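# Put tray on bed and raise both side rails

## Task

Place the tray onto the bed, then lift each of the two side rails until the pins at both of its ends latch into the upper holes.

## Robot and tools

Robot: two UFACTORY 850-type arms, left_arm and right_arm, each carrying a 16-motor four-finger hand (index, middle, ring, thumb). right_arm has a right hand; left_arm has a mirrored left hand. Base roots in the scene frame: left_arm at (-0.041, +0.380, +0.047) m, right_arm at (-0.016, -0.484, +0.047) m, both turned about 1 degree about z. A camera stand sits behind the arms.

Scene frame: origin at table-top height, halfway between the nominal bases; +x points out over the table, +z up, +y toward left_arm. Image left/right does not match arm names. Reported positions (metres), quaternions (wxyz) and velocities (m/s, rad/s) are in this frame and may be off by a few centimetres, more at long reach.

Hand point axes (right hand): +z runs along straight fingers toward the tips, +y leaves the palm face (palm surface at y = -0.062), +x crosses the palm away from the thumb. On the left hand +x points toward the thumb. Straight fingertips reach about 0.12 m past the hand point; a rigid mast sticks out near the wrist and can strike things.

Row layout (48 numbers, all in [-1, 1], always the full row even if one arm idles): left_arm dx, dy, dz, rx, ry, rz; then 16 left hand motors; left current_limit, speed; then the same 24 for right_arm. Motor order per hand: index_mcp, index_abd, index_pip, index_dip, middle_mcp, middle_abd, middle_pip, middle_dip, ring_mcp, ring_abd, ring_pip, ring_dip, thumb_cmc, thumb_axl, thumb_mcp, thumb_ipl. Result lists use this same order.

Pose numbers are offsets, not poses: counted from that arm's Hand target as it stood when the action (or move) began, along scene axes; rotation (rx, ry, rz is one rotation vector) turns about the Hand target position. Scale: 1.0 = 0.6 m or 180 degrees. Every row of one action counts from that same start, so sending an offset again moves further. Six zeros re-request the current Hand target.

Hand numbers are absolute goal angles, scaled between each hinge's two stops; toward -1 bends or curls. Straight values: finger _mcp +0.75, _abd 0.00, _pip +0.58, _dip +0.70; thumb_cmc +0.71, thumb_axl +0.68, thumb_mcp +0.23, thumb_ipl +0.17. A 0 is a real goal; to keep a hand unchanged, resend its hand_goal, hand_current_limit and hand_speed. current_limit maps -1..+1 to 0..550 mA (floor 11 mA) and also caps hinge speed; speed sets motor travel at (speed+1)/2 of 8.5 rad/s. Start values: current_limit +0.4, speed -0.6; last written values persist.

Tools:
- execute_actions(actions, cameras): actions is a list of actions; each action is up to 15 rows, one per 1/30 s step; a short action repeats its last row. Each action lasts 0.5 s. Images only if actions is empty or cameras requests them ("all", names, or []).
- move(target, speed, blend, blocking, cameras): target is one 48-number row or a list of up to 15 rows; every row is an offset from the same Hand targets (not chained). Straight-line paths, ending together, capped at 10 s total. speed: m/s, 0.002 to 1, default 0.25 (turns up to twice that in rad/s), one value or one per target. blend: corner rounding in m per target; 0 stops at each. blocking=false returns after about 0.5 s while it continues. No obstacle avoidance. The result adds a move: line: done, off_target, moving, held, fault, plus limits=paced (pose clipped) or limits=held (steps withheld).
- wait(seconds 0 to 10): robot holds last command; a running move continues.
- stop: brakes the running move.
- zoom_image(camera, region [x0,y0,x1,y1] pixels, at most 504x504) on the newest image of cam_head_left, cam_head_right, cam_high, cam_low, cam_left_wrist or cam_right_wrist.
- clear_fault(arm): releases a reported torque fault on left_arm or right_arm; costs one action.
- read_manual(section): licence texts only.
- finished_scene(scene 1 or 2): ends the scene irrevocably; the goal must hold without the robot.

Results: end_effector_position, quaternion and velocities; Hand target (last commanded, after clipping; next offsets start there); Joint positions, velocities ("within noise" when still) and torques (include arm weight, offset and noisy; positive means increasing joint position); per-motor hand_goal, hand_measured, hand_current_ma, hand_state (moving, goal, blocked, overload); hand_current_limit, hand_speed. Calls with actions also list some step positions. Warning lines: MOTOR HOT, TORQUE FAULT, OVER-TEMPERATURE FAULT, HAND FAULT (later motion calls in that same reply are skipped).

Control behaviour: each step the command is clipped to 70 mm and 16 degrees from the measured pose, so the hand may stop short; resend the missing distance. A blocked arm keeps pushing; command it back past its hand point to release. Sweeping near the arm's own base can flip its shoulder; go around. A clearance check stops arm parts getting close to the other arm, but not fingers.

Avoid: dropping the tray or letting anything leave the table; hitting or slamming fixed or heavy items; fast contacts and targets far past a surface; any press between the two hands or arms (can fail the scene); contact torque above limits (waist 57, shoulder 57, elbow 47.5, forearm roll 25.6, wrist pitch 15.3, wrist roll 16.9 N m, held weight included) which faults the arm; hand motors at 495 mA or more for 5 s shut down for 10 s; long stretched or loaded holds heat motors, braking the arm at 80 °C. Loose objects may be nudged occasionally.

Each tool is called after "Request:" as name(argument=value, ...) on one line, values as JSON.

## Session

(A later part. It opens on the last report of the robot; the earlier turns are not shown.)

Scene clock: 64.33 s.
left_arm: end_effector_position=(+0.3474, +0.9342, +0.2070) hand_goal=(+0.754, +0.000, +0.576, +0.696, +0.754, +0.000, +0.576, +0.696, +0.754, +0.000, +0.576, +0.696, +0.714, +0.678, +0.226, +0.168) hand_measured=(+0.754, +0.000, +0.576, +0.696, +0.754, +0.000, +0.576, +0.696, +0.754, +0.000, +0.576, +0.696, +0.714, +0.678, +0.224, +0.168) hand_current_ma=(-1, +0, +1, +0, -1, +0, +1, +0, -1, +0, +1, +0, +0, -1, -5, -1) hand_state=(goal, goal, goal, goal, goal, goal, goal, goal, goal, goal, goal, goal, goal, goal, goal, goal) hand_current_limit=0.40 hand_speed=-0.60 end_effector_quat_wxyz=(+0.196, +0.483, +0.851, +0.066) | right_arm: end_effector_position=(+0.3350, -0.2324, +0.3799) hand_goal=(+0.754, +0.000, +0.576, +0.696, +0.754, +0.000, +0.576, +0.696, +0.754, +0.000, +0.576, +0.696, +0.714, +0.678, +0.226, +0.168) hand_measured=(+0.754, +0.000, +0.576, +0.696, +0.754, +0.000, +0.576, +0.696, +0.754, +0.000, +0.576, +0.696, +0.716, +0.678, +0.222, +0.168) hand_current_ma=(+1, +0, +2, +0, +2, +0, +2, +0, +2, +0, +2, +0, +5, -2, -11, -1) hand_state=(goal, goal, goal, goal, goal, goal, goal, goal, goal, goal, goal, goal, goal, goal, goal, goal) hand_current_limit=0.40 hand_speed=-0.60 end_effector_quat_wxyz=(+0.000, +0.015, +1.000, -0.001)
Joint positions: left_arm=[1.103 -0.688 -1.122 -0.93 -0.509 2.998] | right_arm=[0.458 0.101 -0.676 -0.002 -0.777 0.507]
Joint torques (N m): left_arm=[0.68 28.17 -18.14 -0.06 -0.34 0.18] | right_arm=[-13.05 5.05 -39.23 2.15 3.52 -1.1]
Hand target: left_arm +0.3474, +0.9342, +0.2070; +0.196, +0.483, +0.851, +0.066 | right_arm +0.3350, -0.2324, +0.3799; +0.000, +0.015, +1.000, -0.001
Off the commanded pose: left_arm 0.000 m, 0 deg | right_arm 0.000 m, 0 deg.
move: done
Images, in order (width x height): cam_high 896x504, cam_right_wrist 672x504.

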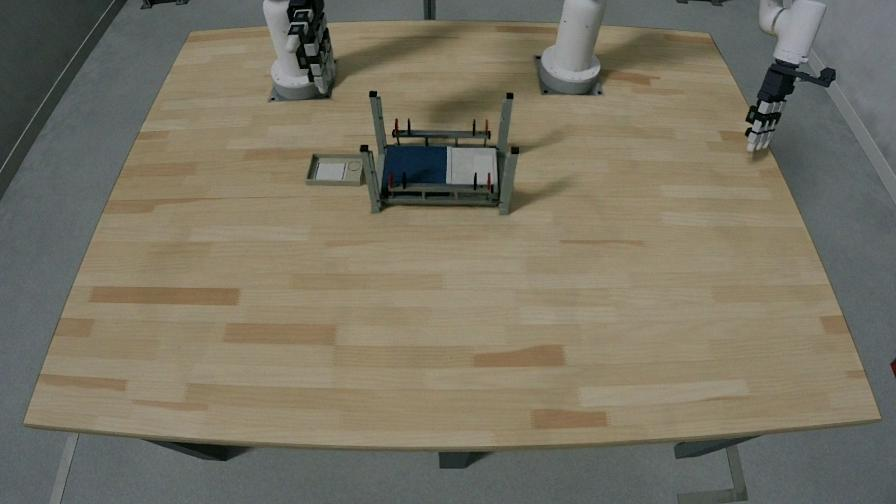

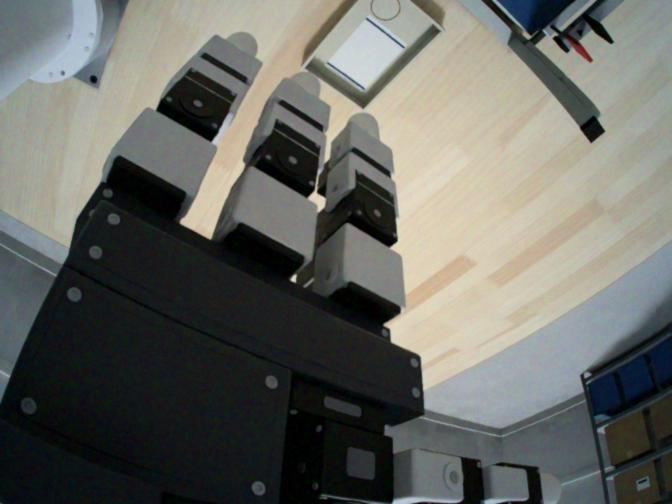

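Request:
move(target=[0,0,0,0,0,0,0.754,0,0.576,0.696,0.754,0,0.576,0.696,0.754,0,0.576,0.696,0.714,0.678,0.226,0.168,0.4,-0.6,-0.08,0.142,-0.083,0,0,0.5096,0.754,0,0.576,0.696,0.754,0,0.576,0.696,0.754,0,0.576,0.696,0.714,0.678,0.226,0.168,0.4,-0.6], cameras=["cam_high","cam_low","cam_right_wrist"])

Scene clock: 69.33 s.
left_arm: end_effector_position=(+0.3474, +0.9342, +0.2070) hand_goal=(+0.754, +0.000, +0.576, +0.696, +0.754, +0.000, +0.576, +0.696, +0.754, +0.000, +0.576, +0.696, +0.714, +0.678, +0.226, +0.168) hand_measured=(+0.754, +0.000, +0.576, +0.696, +0.754, +0.000, +0.576, +0.696, +0.754, +0.000, +0.576, +0.696, +0.714, +0.678, +0.224, +0.168) hand_current_ma=(-1, +0, +1, +0, -1, +0, +1, +0, -1, +0, +1, +0, +0, -1, -5, -1) hand_state=(goal, goal, goal, goal, goal, goal, goal, goal, goal, goal, goal, goal, goal, goal, goal, goal) hand_current_limit=0.40 hand_speed=-0.60 end_effector_quat_wxyz=(+0.196, +0.483, +0.851, +0.066) | right_arm: end_effector_position=(+0.2870, -0.1472, +0.3301) hand_goal=(+0.754, +0.000, +0.576, +0.696, +0.754, +0.000, +0.576, +0.696, +0.754, +0.000, +0.576, +0.696, +0.714, +0.678, +0.226, +0.168) hand_measured=(+0.754, +0.000, +0.576, +0.696, +0.754, +0.000, +0.576, +0.696, +0.754, +0.000, +0.576, +0.696, +0.716, +0.678, +0.222, +0.168) hand_current_ma=(+1, +0, +2, +0, +2, +0, +2, +0, +2, +0, +2, +0, +5, -2, -11, -1) hand_state=(goal, goal, goal, goal, goal, goal, goal, goal, goal, goal, goal, goal, goal, goal, goal, goal) hand_current_limit=0.40 hand_speed=-0.60 end_effector_quat_wxyz=(-0.001, +0.707, -0.707, +0.000)
Joint positions: left_arm=[1.103 -0.688 -1.122 -0.93 -0.509 2.998] | right_arm=[0.663 -0.293 -0.98 -0.001 -0.687 -0.889]
Joint torques (N m): left_arm=[0.77 28.66 -18.12 -0.34 -0.39 0.29] | right_arm=[12.27 18.52 -38.46 2.06 3.22 -1.05]
Hand target: left_arm +0.3474, +0.9342, +0.2070; +0.196, +0.483, +0.851, +0.066 | right_arm +0.2870, -0.1472, +0.3301; -0.001, +0.707, -0.707, +0.000
Off the commanded pose: left_arm 0.000 m, 0 deg | right_arm 0.000 m, 0 deg.
move: done
Images, in order (width x height): cam_high 896x504, cam_low 896x504, cam_right_wrist 672x504.

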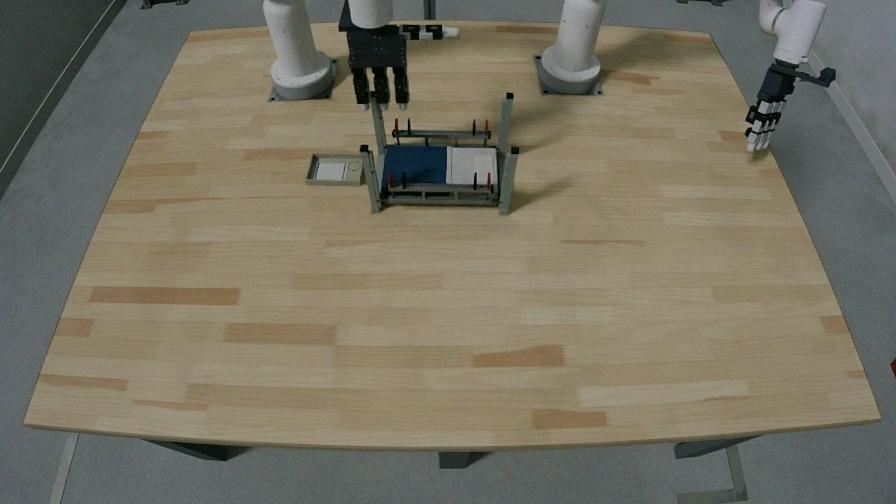

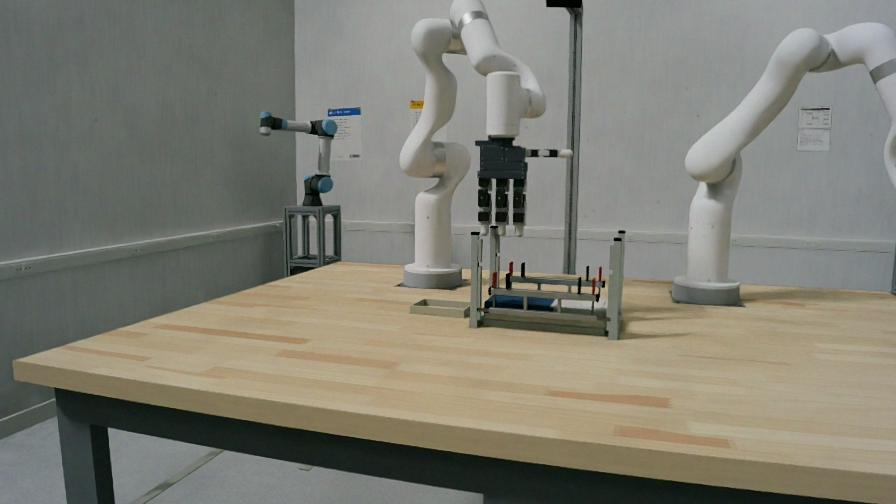

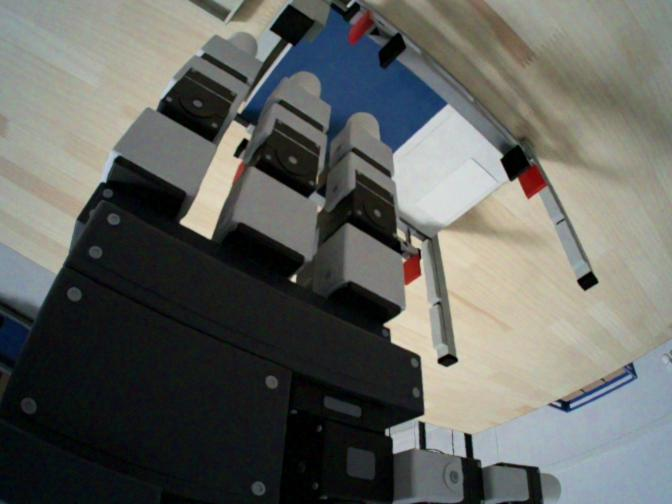

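Request:
move(target=[0,0,0,0,0,0,0.754,0,0.576,0.696,0.754,0,0.576,0.696,0.754,0,0.576,0.696,0.714,0.678,0.226,0.168,0.4,-0.6,0,0,0,0,0,0,0.754,0.2,0.576,-0.61,0.754,-0.2,0.576,-0.61,0.99,-0.2,0.99,0.99,-0.57,0.678,0.226,0.168,0.4,-0.6], cameras=["cam_high","cam_low","cam_right_wrist"])

Scene clock: 73.03 s.
left_arm: end_effector_position=(+0.3474, +0.9342, +0.2070) hand_goal=(+0.754, +0.000, +0.576, +0.696, +0.754, +0.000, +0.576, +0.696, +0.754, +0.000, +0.576, +0.696, +0.714, +0.678, +0.226, +0.168) hand_measured=(+0.754, +0.000, +0.576, +0.696, +0.754, +0.000, +0.576, +0.696, +0.754, +0.000, +0.576, +0.696, +0.714, +0.678, +0.224, +0.168) hand_current_ma=(-1, +0, +1, +0, -1, +0, +1, +0, -1, +0, +1, +0, +0, -1, -5, -1) hand_state=(goal, goal, goal, goal, goal, goal, goal, goal, goal, goal, goal, goal, goal, goal, goal, goal) hand_current_limit=0.40 hand_speed=-0.60 end_effector_quat_wxyz=(+0.196, +0.483, +0.851, +0.066) | right_arm: end_effector_position=(+0.2871, -0.1471, +0.3301) hand_goal=(+0.754, +0.200, +0.576, -0.610, +0.754, -0.200, +0.576, -0.610, +0.990, -0.200, +0.990, +0.990, -0.570, +0.678, +0.226, +0.168) hand_measured=(+0.754, +0.196, +0.576, -0.606, +0.756, -0.194, +0.578, -0.606, +0.978, -0.196, +0.984, +0.986, -0.568, +0.678, +0.222, +0.168) hand_current_ma=(+1, -12, +2, +11, +5, +14, +8, +11, -45, +12, -20, -9, +7, -2, -11, -1) hand_state=(goal, goal, goal, goal, goal, goal, goal, goal, goal, goal, goal, goal, goal, goal, goal, goal) hand_current_limit=0.40 hand_speed=-0.60 end_effector_quat_wxyz=(-0.001, +0.707, -0.707, +0.000)
Joint positions: left_arm=[1.103 -0.688 -1.122 -0.93 -0.509 2.998] | right_arm=[0.663 -0.293 -0.98 -0.001 -0.686 -0.889]
Joint torques (N m): left_arm=[0.77 29.1 -17.61 -0.29 -0.33 0.28] | right_arm=[11.62 18.14 -31.13 1.99 -1.06 -0.89]
Hand target: left_arm +0.3474, +0.9342, +0.2070; +0.196, +0.483, +0.851, +0.066 | right_arm +0.2870, -0.1472, +0.3301; -0.001, +0.707, -0.707, +0.000
Off the commanded pose: left_arm 0.000 m, 0 deg | right_arm 0.000 m, 0 deg.
move: done
Images, in order (width x height): cam_high 896x504, cam_low 896x504, cam_right_wrist 672x504.

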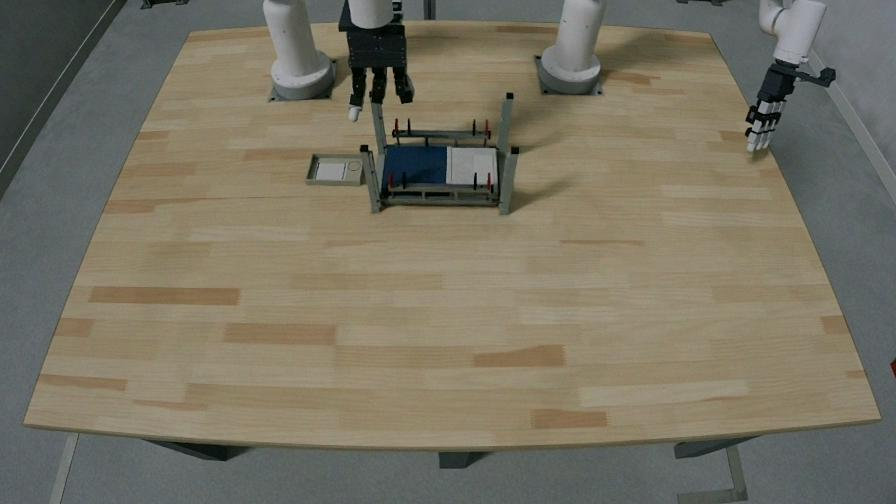

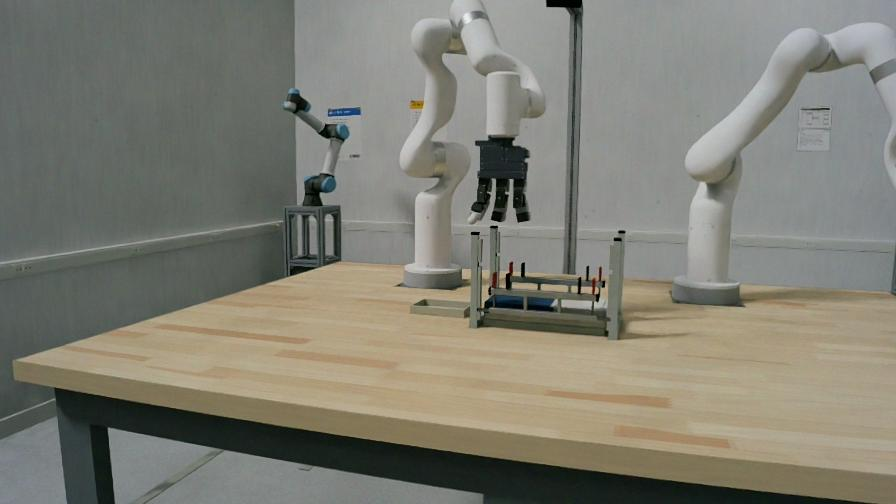

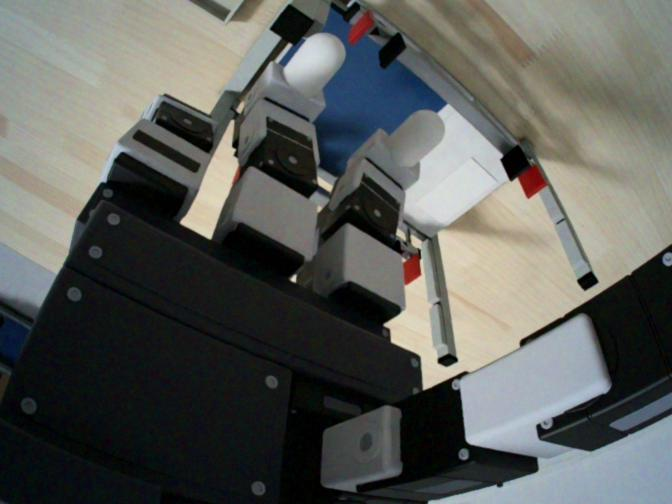

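Request:
move(target=[0,0,0,0,0,0,0.754,0,0.576,0.696,0.754,0,0.576,0.696,0.754,0,0.576,0.696,0.714,0.678,0.226,0.168,0.4,-0.6,0,0.013,-0.175,0,0,0,0.754,0.2,0.576,-0.61,0.754,-0.2,0.576,-0.61,0.99,-0.2,0.99,0.99,-0.57,0.678,0.226,0.168,0.4,-0.6], cameras=["cam_high","cam_low","cam_head_left","cam_right_wrist"])

Request:
zoom_image(camera="cam_right_wrist", region=[230, 0, 530, 224])

Request:
zoom_image(camera="cam_low", region=[450, 190, 630, 345])

Scene clock: 75.73 s.
left_arm: end_effector_position=(+0.3474, +0.9342, +0.2070) hand_goal=(+0.754, +0.000, +0.576, +0.696, +0.754, +0.000, +0.576, +0.696, +0.754, +0.000, +0.576, +0.696, +0.714, +0.678, +0.226, +0.168) hand_measured=(+0.754, +0.000, +0.576, +0.696, +0.754, +0.000, +0.576, +0.696, +0.754, +0.000, +0.576, +0.696, +0.714, +0.678, +0.224, +0.168) hand_current_ma=(-1, +0, +1, +0, -1, +0, +1, +0, -1, +0, +1, +0, +0, -1, -5, -1) hand_state=(goal, goal, goal, goal, goal, goal, goal, goal, goal, goal, goal, goal, goal, goal, goal, goal) hand_current_limit=0.40 hand_speed=-0.60 end_effector_quat_wxyz=(+0.196, +0.483, +0.851, +0.066) | right_arm: end_effector_position=(+0.2870, -0.1394, +0.2251) hand_goal=(+0.754, +0.200, +0.576, -0.610, +0.754, -0.200, +0.576, -0.610, +0.990, -0.200, +0.990, +0.990, -0.570, +0.678, +0.226, +0.168) hand_measured=(+0.754, +0.196, +0.576, -0.606, +0.750, -0.194, +0.574, -0.612, +0.978, -0.196, +0.984, +0.986, -0.568, +0.678, +0.222, +0.168) hand_current_ma=(+1, -10, +2, +11, -15, +14, -8, -7, -43, +11, -18, -9, +6, -2, -12, -1) hand_state=(goal, goal, goal, goal, goal, goal, goal, goal, goal, goal, goal, goal, goal, goal, goal, goal) hand_current_limit=0.40 hand_speed=-0.60 end_effector_quat_wxyz=(-0.001, +0.707, -0.707, +0.000)
Joint positions: left_arm=[1.103 -0.688 -1.122 -0.93 -0.509 2.998] | right_arm=[0.675 -0.473 -0.941 -0.001 -0.467 -0.876]
Joint torques (N m): left_arm=[0.62 28.44 -17.86 -0.09 -0.35 0.23] | right_arm=[11.54 21.81 -34.83 -1.75 3 0.99]
Hand target: left_arm +0.3474, +0.9342, +0.2070; +0.196, +0.483, +0.851, +0.066 | right_arm +0.2870, -0.1394, +0.2251; -0.001, +0.707, -0.707, +0.000
Off the commanded pose: left_arm 0.000 m, 0 deg | right_arm 0.000 m, 0 deg.
move: done
Images, in order (width x height): cam_head_left 896x504, cam_high 896x504, cam_low 896x504, cam_right_wrist 672x504.

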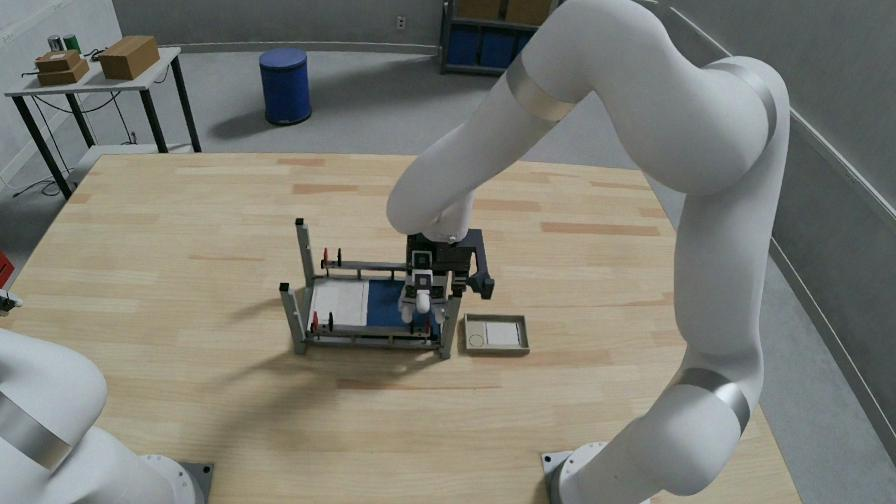

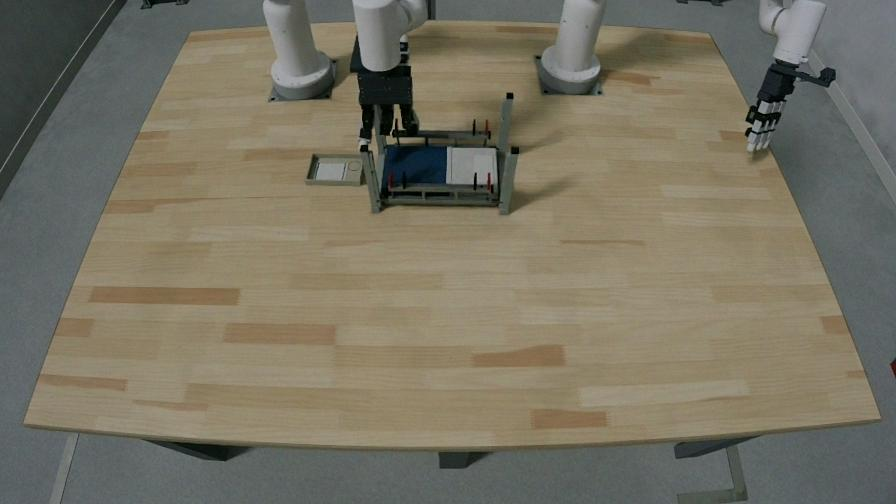

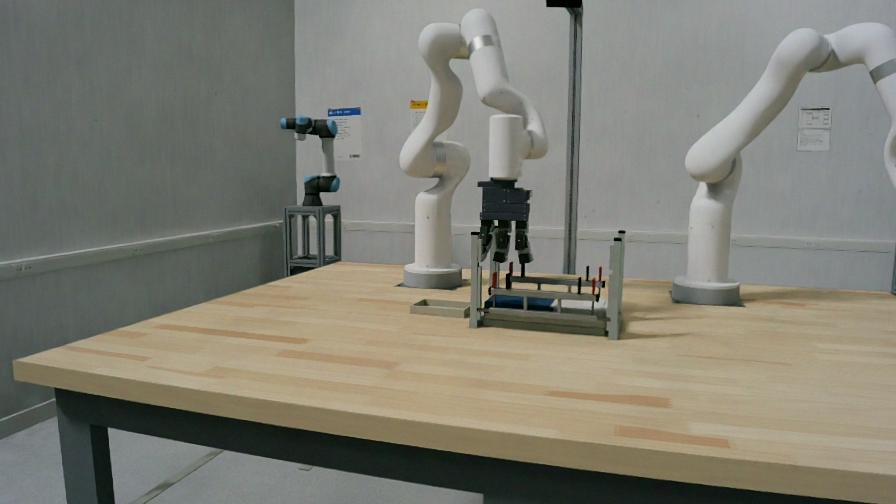

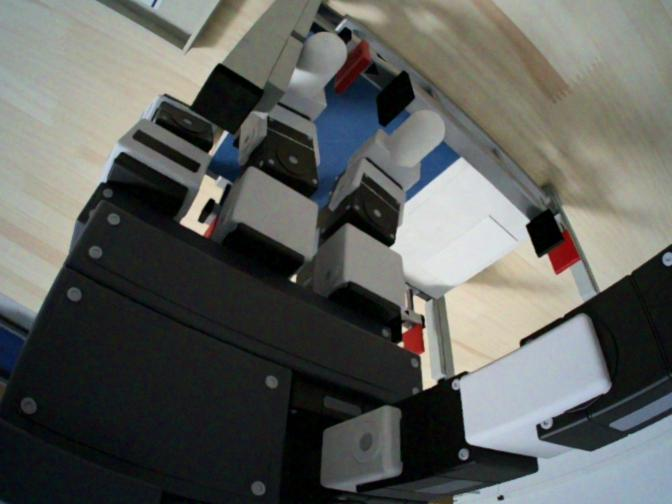

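Scaled by 1.680 from the camera's 672x504 image, which has a finer 960x720 frame.

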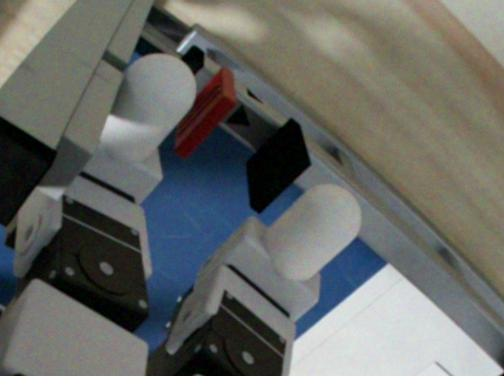

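Scaled by 2.800 from the camera's 896x504 image, which has a finer 1280x720 frame.

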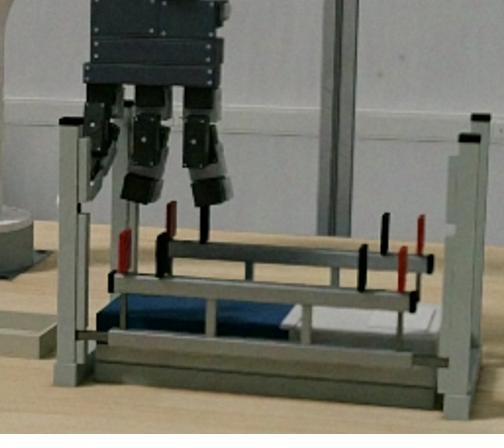

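Request:
move(target=[0,0,0,0,0,0,0.754,0,0.576,0.696,0.754,0,0.576,0.696,0.754,0,0.576,0.696,0.714,0.678,0.226,0.168,0.4,-0.6,0,0,-0.035,0,0,0,0.754,0.2,0.576,-0.61,0.754,-0.2,0.576,-0.61,0.99,-0.2,0.99,0.99,-0.57,0.678,0.226,0.168,0.4,-0.6], speed=0.05, cameras=["cam_low","cam_right_wrist","cam_head_left"])

Request:
zoom_image(camera="cam_right_wrist", region=[230, 0, 530, 224])

Request:
zoom_image(camera="cam_low", region=[470, 220, 570, 320])

Request:
zoom_image(camera="cam_head_left", region=[370, 260, 480, 360])

Scene clock: 79.80 s.
left_arm: end_effector_position=(+0.3474, +0.9342, +0.2070) hand_goal=(+0.754, +0.000, +0.576, +0.696, +0.754, +0.000, +0.576, +0.696, +0.754, +0.000, +0.576, +0.696, +0.714, +0.678, +0.226, +0.168) hand_measured=(+0.754, +0.000, +0.576, +0.696, +0.754, +0.000, +0.576, +0.696, +0.754, +0.000, +0.576, +0.696, +0.714, +0.678, +0.224, +0.168) hand_current_ma=(-1, +0, +1, +0, -1, +0, +1, +0, -1, +0, +1, +0, +0, -1, -5, -1) hand_state=(goal, goal, goal, goal, goal, goal, goal, goal, goal, goal, goal, goal, goal, goal, goal, goal) hand_current_limit=0.40 hand_speed=-0.60 end_effector_quat_wxyz=(+0.196, +0.483, +0.851, +0.066) | right_arm: end_effector_position=(+0.2871, -0.1393, +0.2041) hand_goal=(+0.754, +0.200, +0.576, -0.610, +0.754, -0.200, +0.576, -0.610, +0.990, -0.200, +0.990, +0.990, -0.570, +0.678, +0.226, +0.168) hand_measured=(+0.760, +0.216, +0.578, -0.616, +0.750, -0.194, +0.574, -0.612, +0.978, -0.196, +0.984, +0.986, -0.568, +0.678, +0.222, +0.168) hand_current_ma=(+16, +49, +3, -16, -14, +14, -7, -7, -43, +11, -18, -9, +6, -2, -12, -1) hand_state=(goal, goal, goal, goal, goal, goal, goal, goal, goal, goal, goal, goal, goal, goal, goal, goal) hand_current_limit=0.40 hand_speed=-0.60 end_effector_quat_wxyz=(-0.001, +0.707, -0.707, +0.000)
Joint positions: left_arm=[1.103 -0.688 -1.122 -0.93 -0.509 2.998] | right_arm=[0.675 -0.513 -0.938 -0.001 -0.424 -0.876]
Joint torques (N m): left_arm=[0.72 29.05 -17.42 0.06 -0.34 0.25] | right_arm=[10.4 19.9 -7.36 -1.89 2.35 0.85]
Hand target: left_arm +0.3474, +0.9342, +0.2070; +0.196, +0.483, +0.851, +0.066 | right_arm +0.2870, -0.1394, +0.2041; -0.001, +0.707, -0.707, +0.000
Off the commanded pose: left_arm 0.000 m, 0 deg | right_arm 0.000 m, 0 deg.
move: done
Images, in order (width x height): cam_head_left 896x504, cam_low 896x504, cam_right_wrist 672x504.

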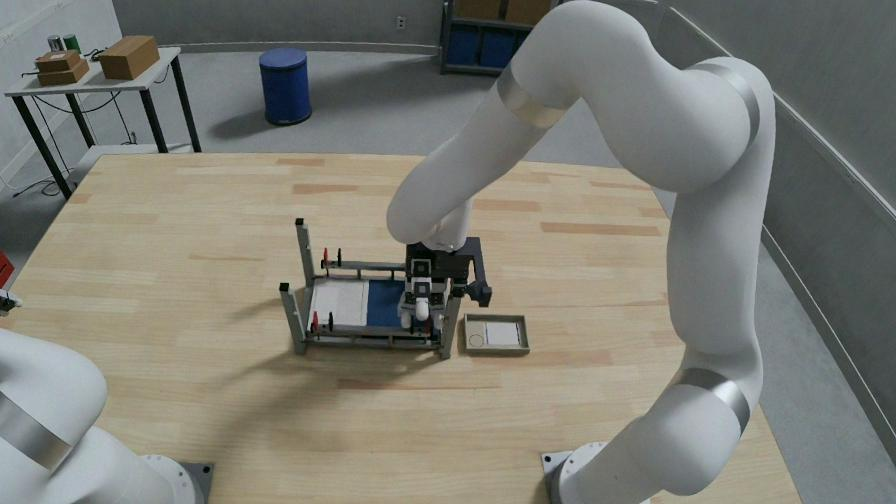

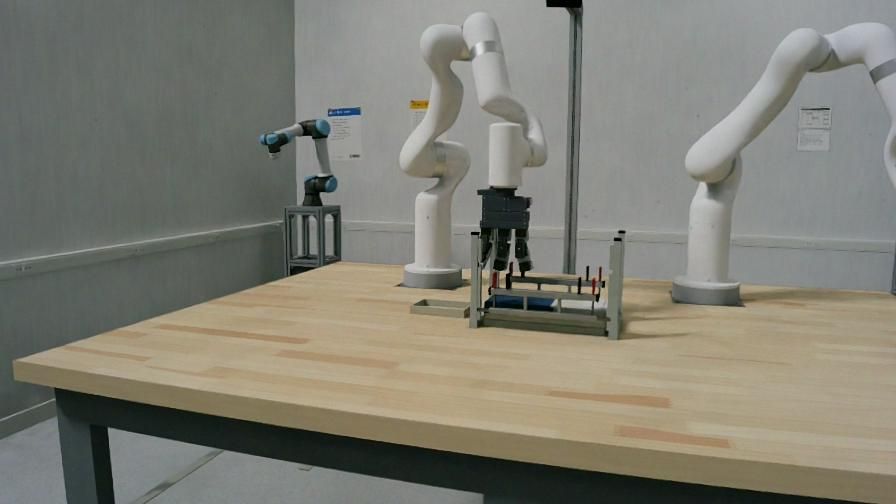

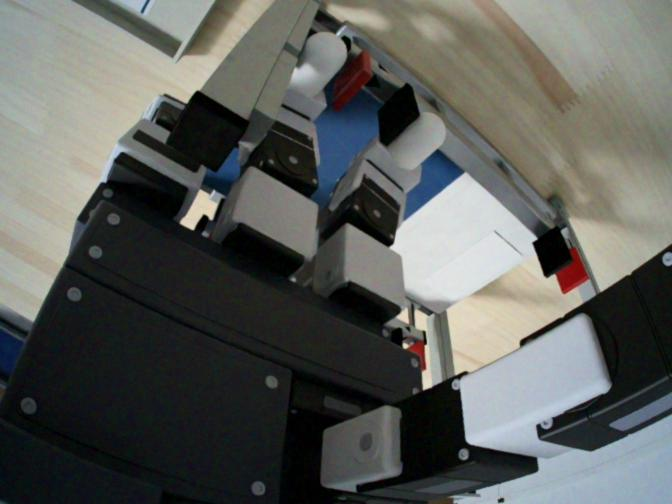

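Scaled by 1.680 from the camera's 672x504 image, which has a finer 960x720 frame.

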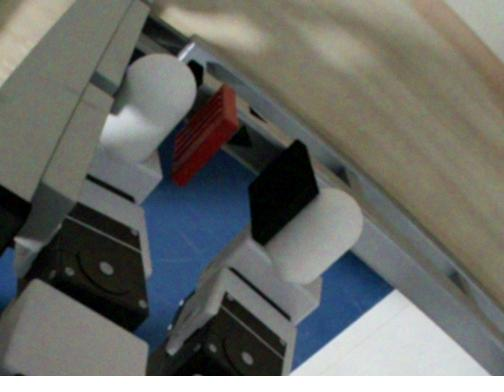

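Scaled by 5.040 from the camera's 896x504 image, which has a finer 1280x720 frame.

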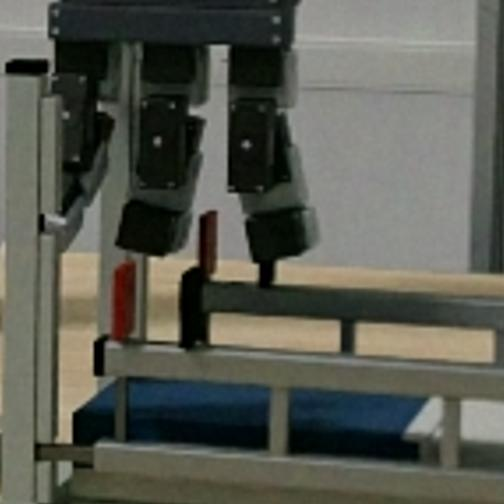

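Scaled by 4.582 from the camera's 896x504 image, which has a finer 1280x720 frame.

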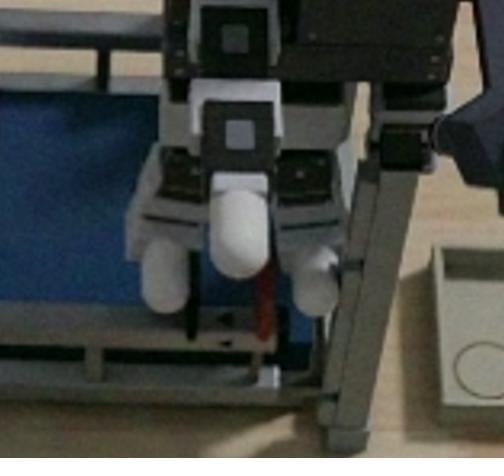

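Request:
move(target=[0,0,0,0,0,0,0.754,0,0.576,0.696,0.754,0,0.576,0.696,0.754,0,0.576,0.696,0.714,0.678,0.226,0.168,0.4,-0.6,0,0.0092,0,0,0,0,0.754,0.2,0.576,-0.61,0.754,-0.2,0.576,-0.61,0.99,-0.2,0.99,0.99,-0.57,0.678,0.226,0.168,0.4,-0.6], speed=0.05, cameras=["cam_right_wrist","cam_head_left"])

Request:
zoom_image(camera="cam_head_left", region=[370, 260, 480, 360])

Scene clock: 81.63 s.
left_arm: end_effector_position=(+0.3474, +0.9342, +0.2070) hand_goal=(+0.754, +0.000, +0.576, +0.696, +0.754, +0.000, +0.576, +0.696, +0.754, +0.000, +0.576, +0.696, +0.714, +0.678, +0.226, +0.168) hand_measured=(+0.754, +0.000, +0.576, +0.696, +0.754, +0.000, +0.576, +0.696, +0.754, +0.000, +0.576, +0.696, +0.714, +0.678, +0.224, +0.168) hand_current_ma=(-1, +0, +1, +0, -1, +0, +1, +0, -1, +0, +1, +0, +0, -1, -5, -1) hand_state=(goal, goal, goal, goal, goal, goal, goal, goal, goal, goal, goal, goal, goal, goal, goal, goal) hand_current_limit=0.40 hand_speed=-0.60 end_effector_quat_wxyz=(+0.196, +0.483, +0.851, +0.066) | right_arm: end_effector_position=(+0.2870, -0.1338, +0.2041) hand_goal=(+0.754, +0.200, +0.576, -0.610, +0.754, -0.200, +0.576, -0.610, +0.990, -0.200, +0.990, +0.990, -0.570, +0.678, +0.226, +0.168) hand_measured=(+0.760, +0.200, +0.578, -0.614, +0.750, -0.234, +0.574, -0.612, +0.978, -0.196, +0.984, +0.986, -0.568, +0.678, +0.222, +0.168) hand_current_ma=(+21, +2, +3, -9, -13, -112, -6, -6, -43, +11, -18, -9, +6, -2, -12, -1) hand_state=(goal, goal, goal, goal, goal, blocked, goal, goal, goal, goal, goal, goal, goal, goal, goal, goal) hand_current_limit=0.40 hand_speed=-0.60 end_effector_quat_wxyz=(-0.001, +0.707, -0.707, +0.000)
Joint positions: left_arm=[1.103 -0.688 -1.122 -0.93 -0.509 2.998] | right_arm=[0.684 -0.52 -0.949 -0.001 -0.428 -0.868]
Joint torques (N m): left_arm=[0.48 29.09 -17.68 -0.32 -0.34 0.31] | right_arm=[14.79 24.27 -35.31 -0.7 -2.52 1.14]
Hand target: left_arm +0.3474, +0.9342, +0.2070; +0.196, +0.483, +0.851, +0.066 | right_arm +0.2870, -0.1338, +0.2041; -0.001, +0.707, -0.707, +0.000
Off the commanded pose: left_arm 0.000 m, 0 deg | right_arm 0.000 m, 0 deg.
move: done
Images, in order (width x height): cam_head_left 896x504, cam_right_wrist 672x504.

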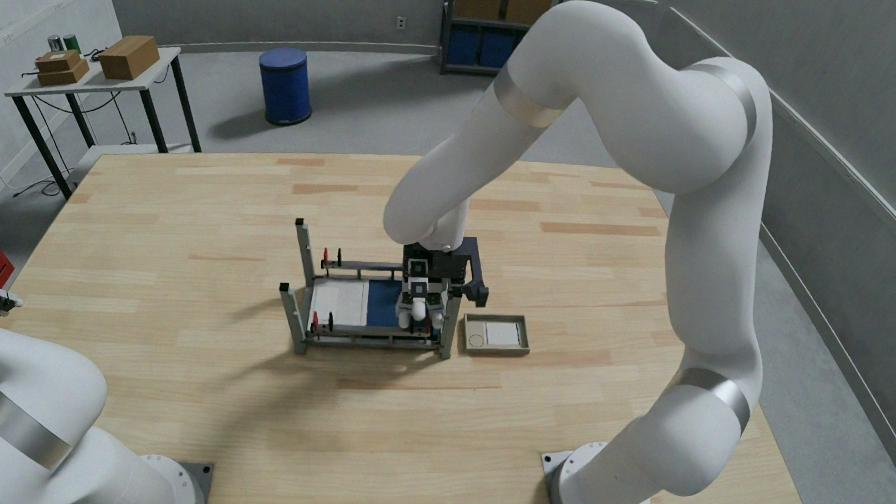

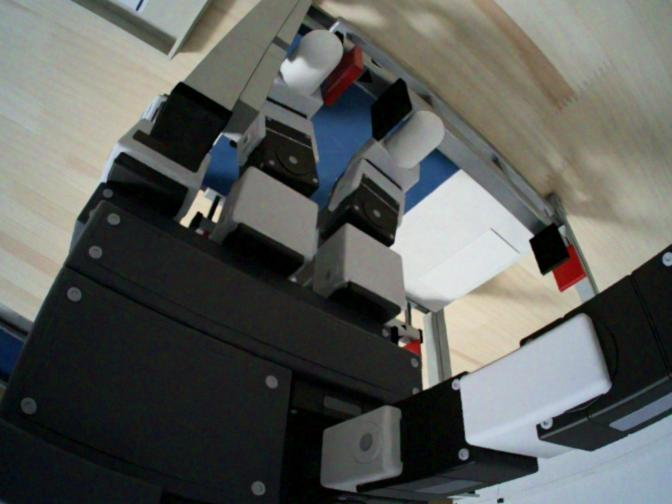

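Scaled by 4.582 from the camera's 896x504 image, which has a finer 1280x720 frame.

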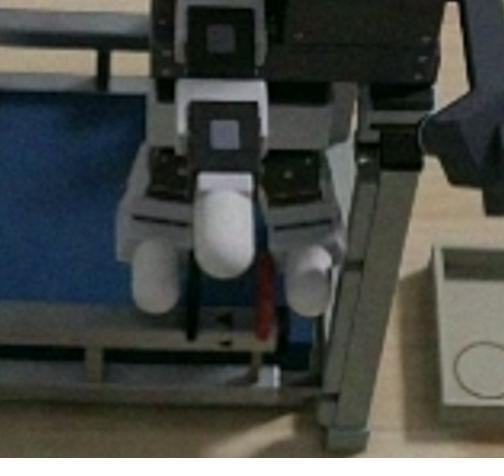

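Request:
move(target=[-0.03,-0.72,0.355,-0.160,0.079,0.813,0.754,0.2,0.576,-0.61,0.754,-0.2,0.576,-0.61,0.99,-0.2,0.99,0.99,-0.57,0.678,0.226,0.168,0.4,-0.6,0,-0.0053,0,0,0,0,0.754,0.22,0.576,-0.61,0.754,-0.22,0.576,-0.61,0.99,-0.2,0.99,0.99,-0.57,0.678,0.226,0.168,0.4,-0.6], cameras=["cam_high","cam_left_wrist"])

Scene clock: 88.80 s.
left_arm: end_effector_position=(+0.3294, +0.5022, +0.4199) hand_goal=(+0.754, +0.200, +0.576, -0.610, +0.754, -0.200, +0.576, -0.610, +0.990, -0.200, +0.990, +0.990, -0.570, +0.678, +0.226, +0.168) hand_measured=(+0.754, +0.198, +0.576, -0.606, +0.754, -0.196, +0.576, -0.606, +0.984, -0.196, +0.984, +0.986, -0.568, +0.678, +0.224, +0.168) hand_current_ma=(-1, -5, +1, +9, -1, +10, +1, +8, -14, +9, -13, -7, +6, -1, -6, -1) hand_state=(goal, goal, goal, goal, goal, goal, goal, goal, goal, goal, goal, goal, goal, goal, goal, goal) hand_current_limit=0.40 hand_speed=-0.60 end_effector_quat_wxyz=(+0.000, +0.707, -0.708, +0.000) | right_arm: end_effector_position=(+0.2870, -0.1370, +0.2041) hand_goal=(+0.754, +0.220, +0.576, -0.610, +0.754, -0.220, +0.576, -0.610, +0.990, -0.200, +0.990, +0.990, -0.570, +0.678, +0.226, +0.168) hand_measured=(+0.760, +0.218, +0.578, -0.612, +0.750, -0.222, +0.574, -0.612, +0.978, -0.196, +0.984, +0.986, -0.568, +0.678, +0.222, +0.168) hand_current_ma=(+23, -5, +4, -8, -12, -6, -6, -6, -43, +11, -18, -9, +6, -2, -12, -1) hand_state=(goal, goal, goal, goal, goal, goal, goal, goal, goal, goal, goal, goal, goal, goal, goal, goal) hand_current_limit=0.40 hand_speed=-0.60 end_effector_quat_wxyz=(-0.001, +0.707, -0.707, +0.000)
Joint positions: left_arm=[0.288 -0.139 -1.017 -0.001 -0.876 -1.261] | right_arm=[0.679 -0.516 -0.943 -0.001 -0.426 -0.873]
Joint torques (N m): left_arm=[-7.2 26.12 -35.11 -3.66 -2.51 -0.81] | right_arm=[-12.4 44.46 -9.55 1.33 3.1 -0.94]
Hand target: left_arm +0.3294, +0.5022, +0.4200; +0.000, +0.707, -0.708, +0.000 | right_arm +0.2870, -0.1370, +0.2041; -0.001, +0.707, -0.707, +0.000
Off the commanded pose: left_arm 0.000 m, 0 deg | right_arm 0.000 m, 0 deg.
move: done
Images, in order (width x height): cam_high 896x504, cam_left_wrist 672x504.

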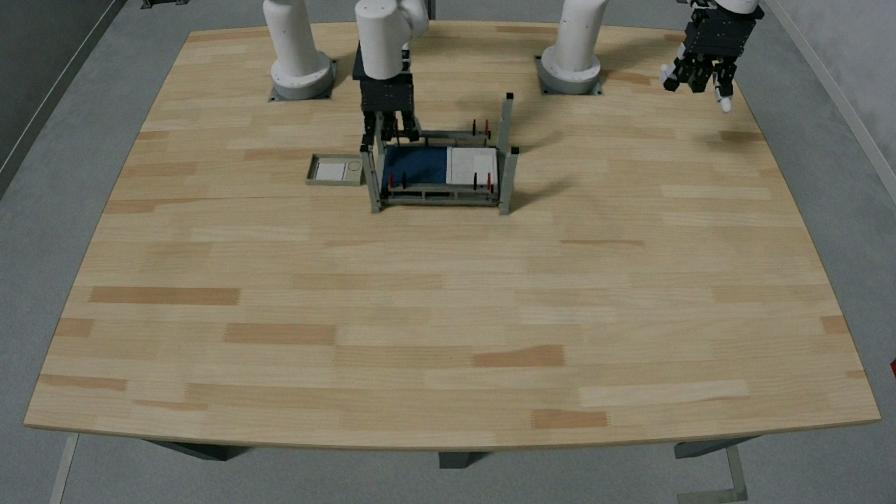

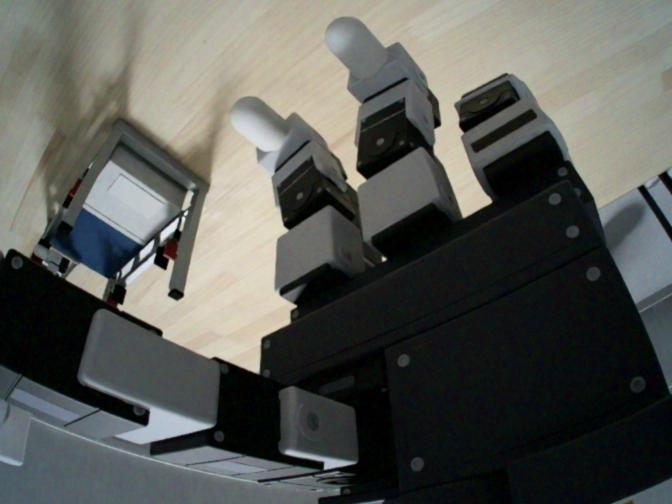

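Request:
move(target=[-0.071,-0.7287,-0.15,0,0,0,0.754,0.22,0.576,-0.61,0.754,-0.22,0.576,-0.61,0.99,-0.2,0.99,0.99,-0.57,0.678,0.226,0.168,0.4,-0.6,0,0,0,0,0,0,0.754,0.22,0.576,-0.61,0.754,-0.22,0.576,-0.61,0.99,-0.2,0.99,0.99,-0.57,0.678,0.226,0.168,0.4,-0.6], cameras=["cam_high","cam_low","cam_head_left","cam_left_wrist"])

Scene clock: 91.53 s.
left_arm: end_effector_position=(+0.2868, +0.0649, +0.3300) hand_goal=(+0.754, +0.220, +0.576, -0.610, +0.754, -0.220, +0.576, -0.610, +0.990, -0.200, +0.990, +0.990, -0.570, +0.678, +0.226, +0.168) hand_measured=(+0.754, +0.216, +0.576, -0.606, +0.754, -0.216, +0.576, -0.606, +0.984, -0.196, +0.984, +0.986, -0.568, +0.678, +0.224, +0.168) hand_current_ma=(-1, -8, +1, +9, -1, +8, +1, +8, -14, +6, -13, -7, +3, -1, -7, -1) hand_state=(goal, goal, goal, goal, goal, goal, goal, goal, goal, goal, goal, goal, goal, goal, goal, goal) hand_current_limit=0.40 hand_speed=-0.60 end_effector_quat_wxyz=(+0.000, +0.707, -0.708, +0.000) | right_arm: end_effector_position=(+0.2870, -0.1370, +0.2041) hand_goal=(+0.754, +0.220, +0.576, -0.610, +0.754, -0.220, +0.576, -0.610, +0.990, -0.200, +0.990, +0.990, -0.570, +0.678, +0.226, +0.168) hand_measured=(+0.760, +0.218, +0.578, -0.612, +0.750, -0.222, +0.574, -0.612, +0.978, -0.196, +0.984, +0.986, -0.568, +0.678, +0.222, +0.168) hand_current_ma=(+23, -5, +4, -8, -12, -6, -6, -6, -43, +11, -18, -9, +6, -2, -12, -1) hand_state=(goal, goal, goal, goal, goal, goal, goal, goal, goal, goal, goal, goal, goal, goal, goal, goal) hand_current_limit=0.40 hand_speed=-0.60 end_effector_quat_wxyz=(-0.001, +0.707, -0.707, +0.000)
Joint positions: left_arm=[-0.637 -0.308 -1 0.001 -0.691 -2.187] | right_arm=[0.679 -0.516 -0.943 -0.001 -0.426 -0.873]
Joint torques (N m): left_arm=[-7.37 15.26 -33.76 4.29 0.97 -0.72] | right_arm=[-11.66 43.61 -9.95 1.22 3.09 -1.11]
Hand target: left_arm +0.2868, +0.0649, +0.3300; +0.000, +0.707, -0.708, +0.000 | right_arm +0.2870, -0.1370, +0.2041; -0.001, +0.707, -0.707, +0.000
Off the commanded pose: left_arm 0.000 m, 0 deg | right_arm 0.000 m, 0 deg.
move: done
Images, in order (width x height): cam_head_left 896x504, cam_high 896x504, cam_low 896x504, cam_left_wrist 672x504.

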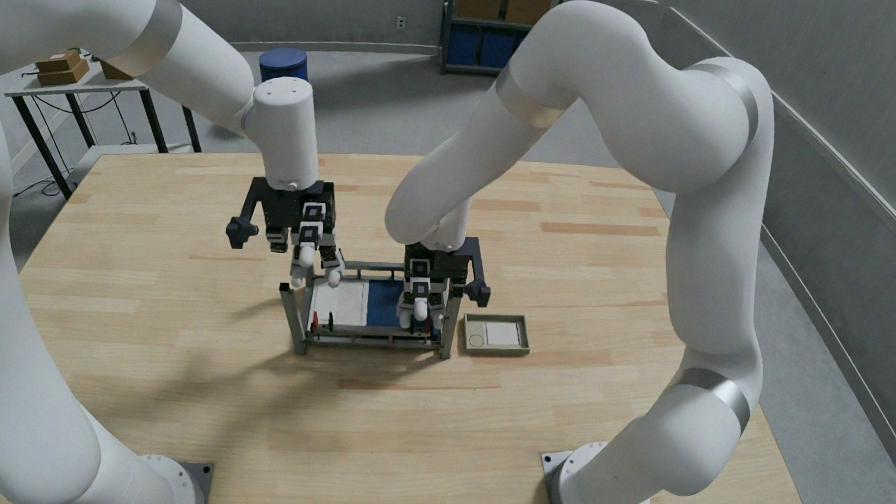

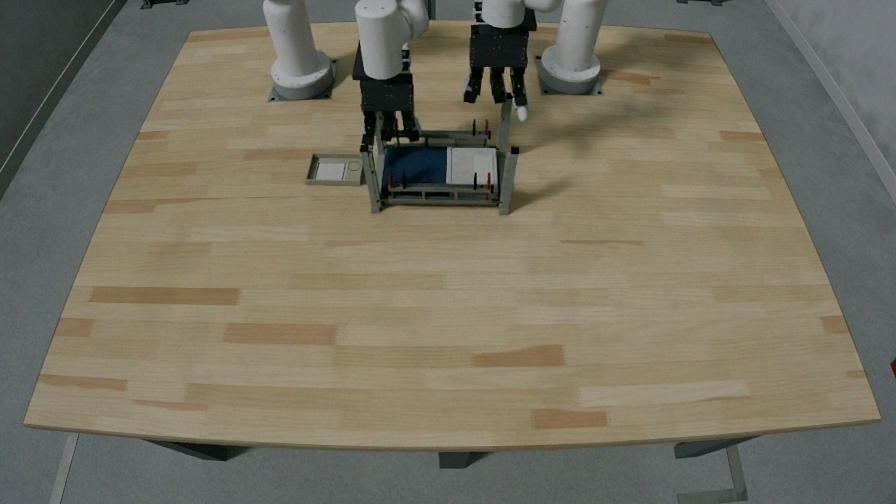

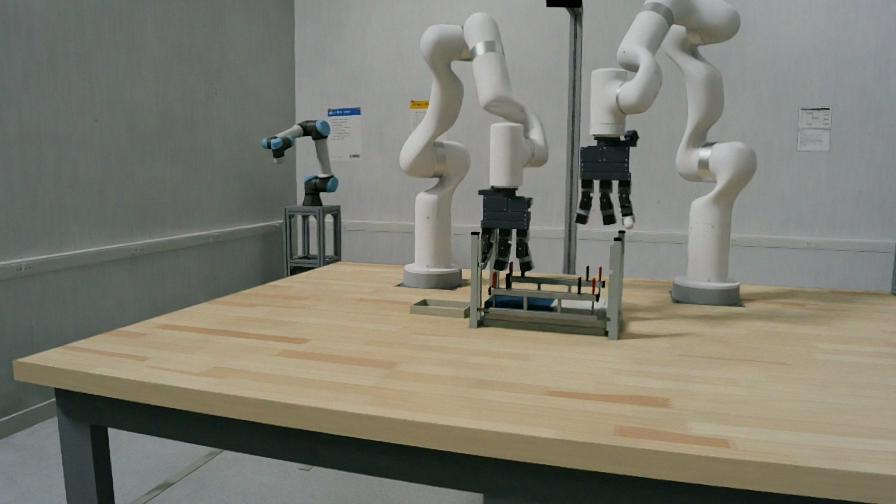

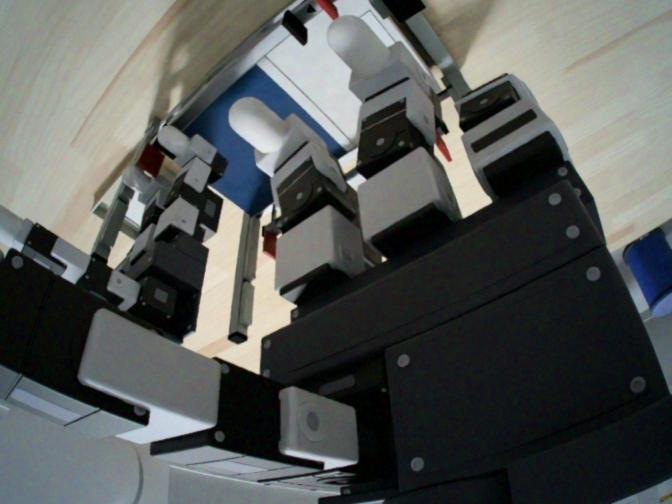

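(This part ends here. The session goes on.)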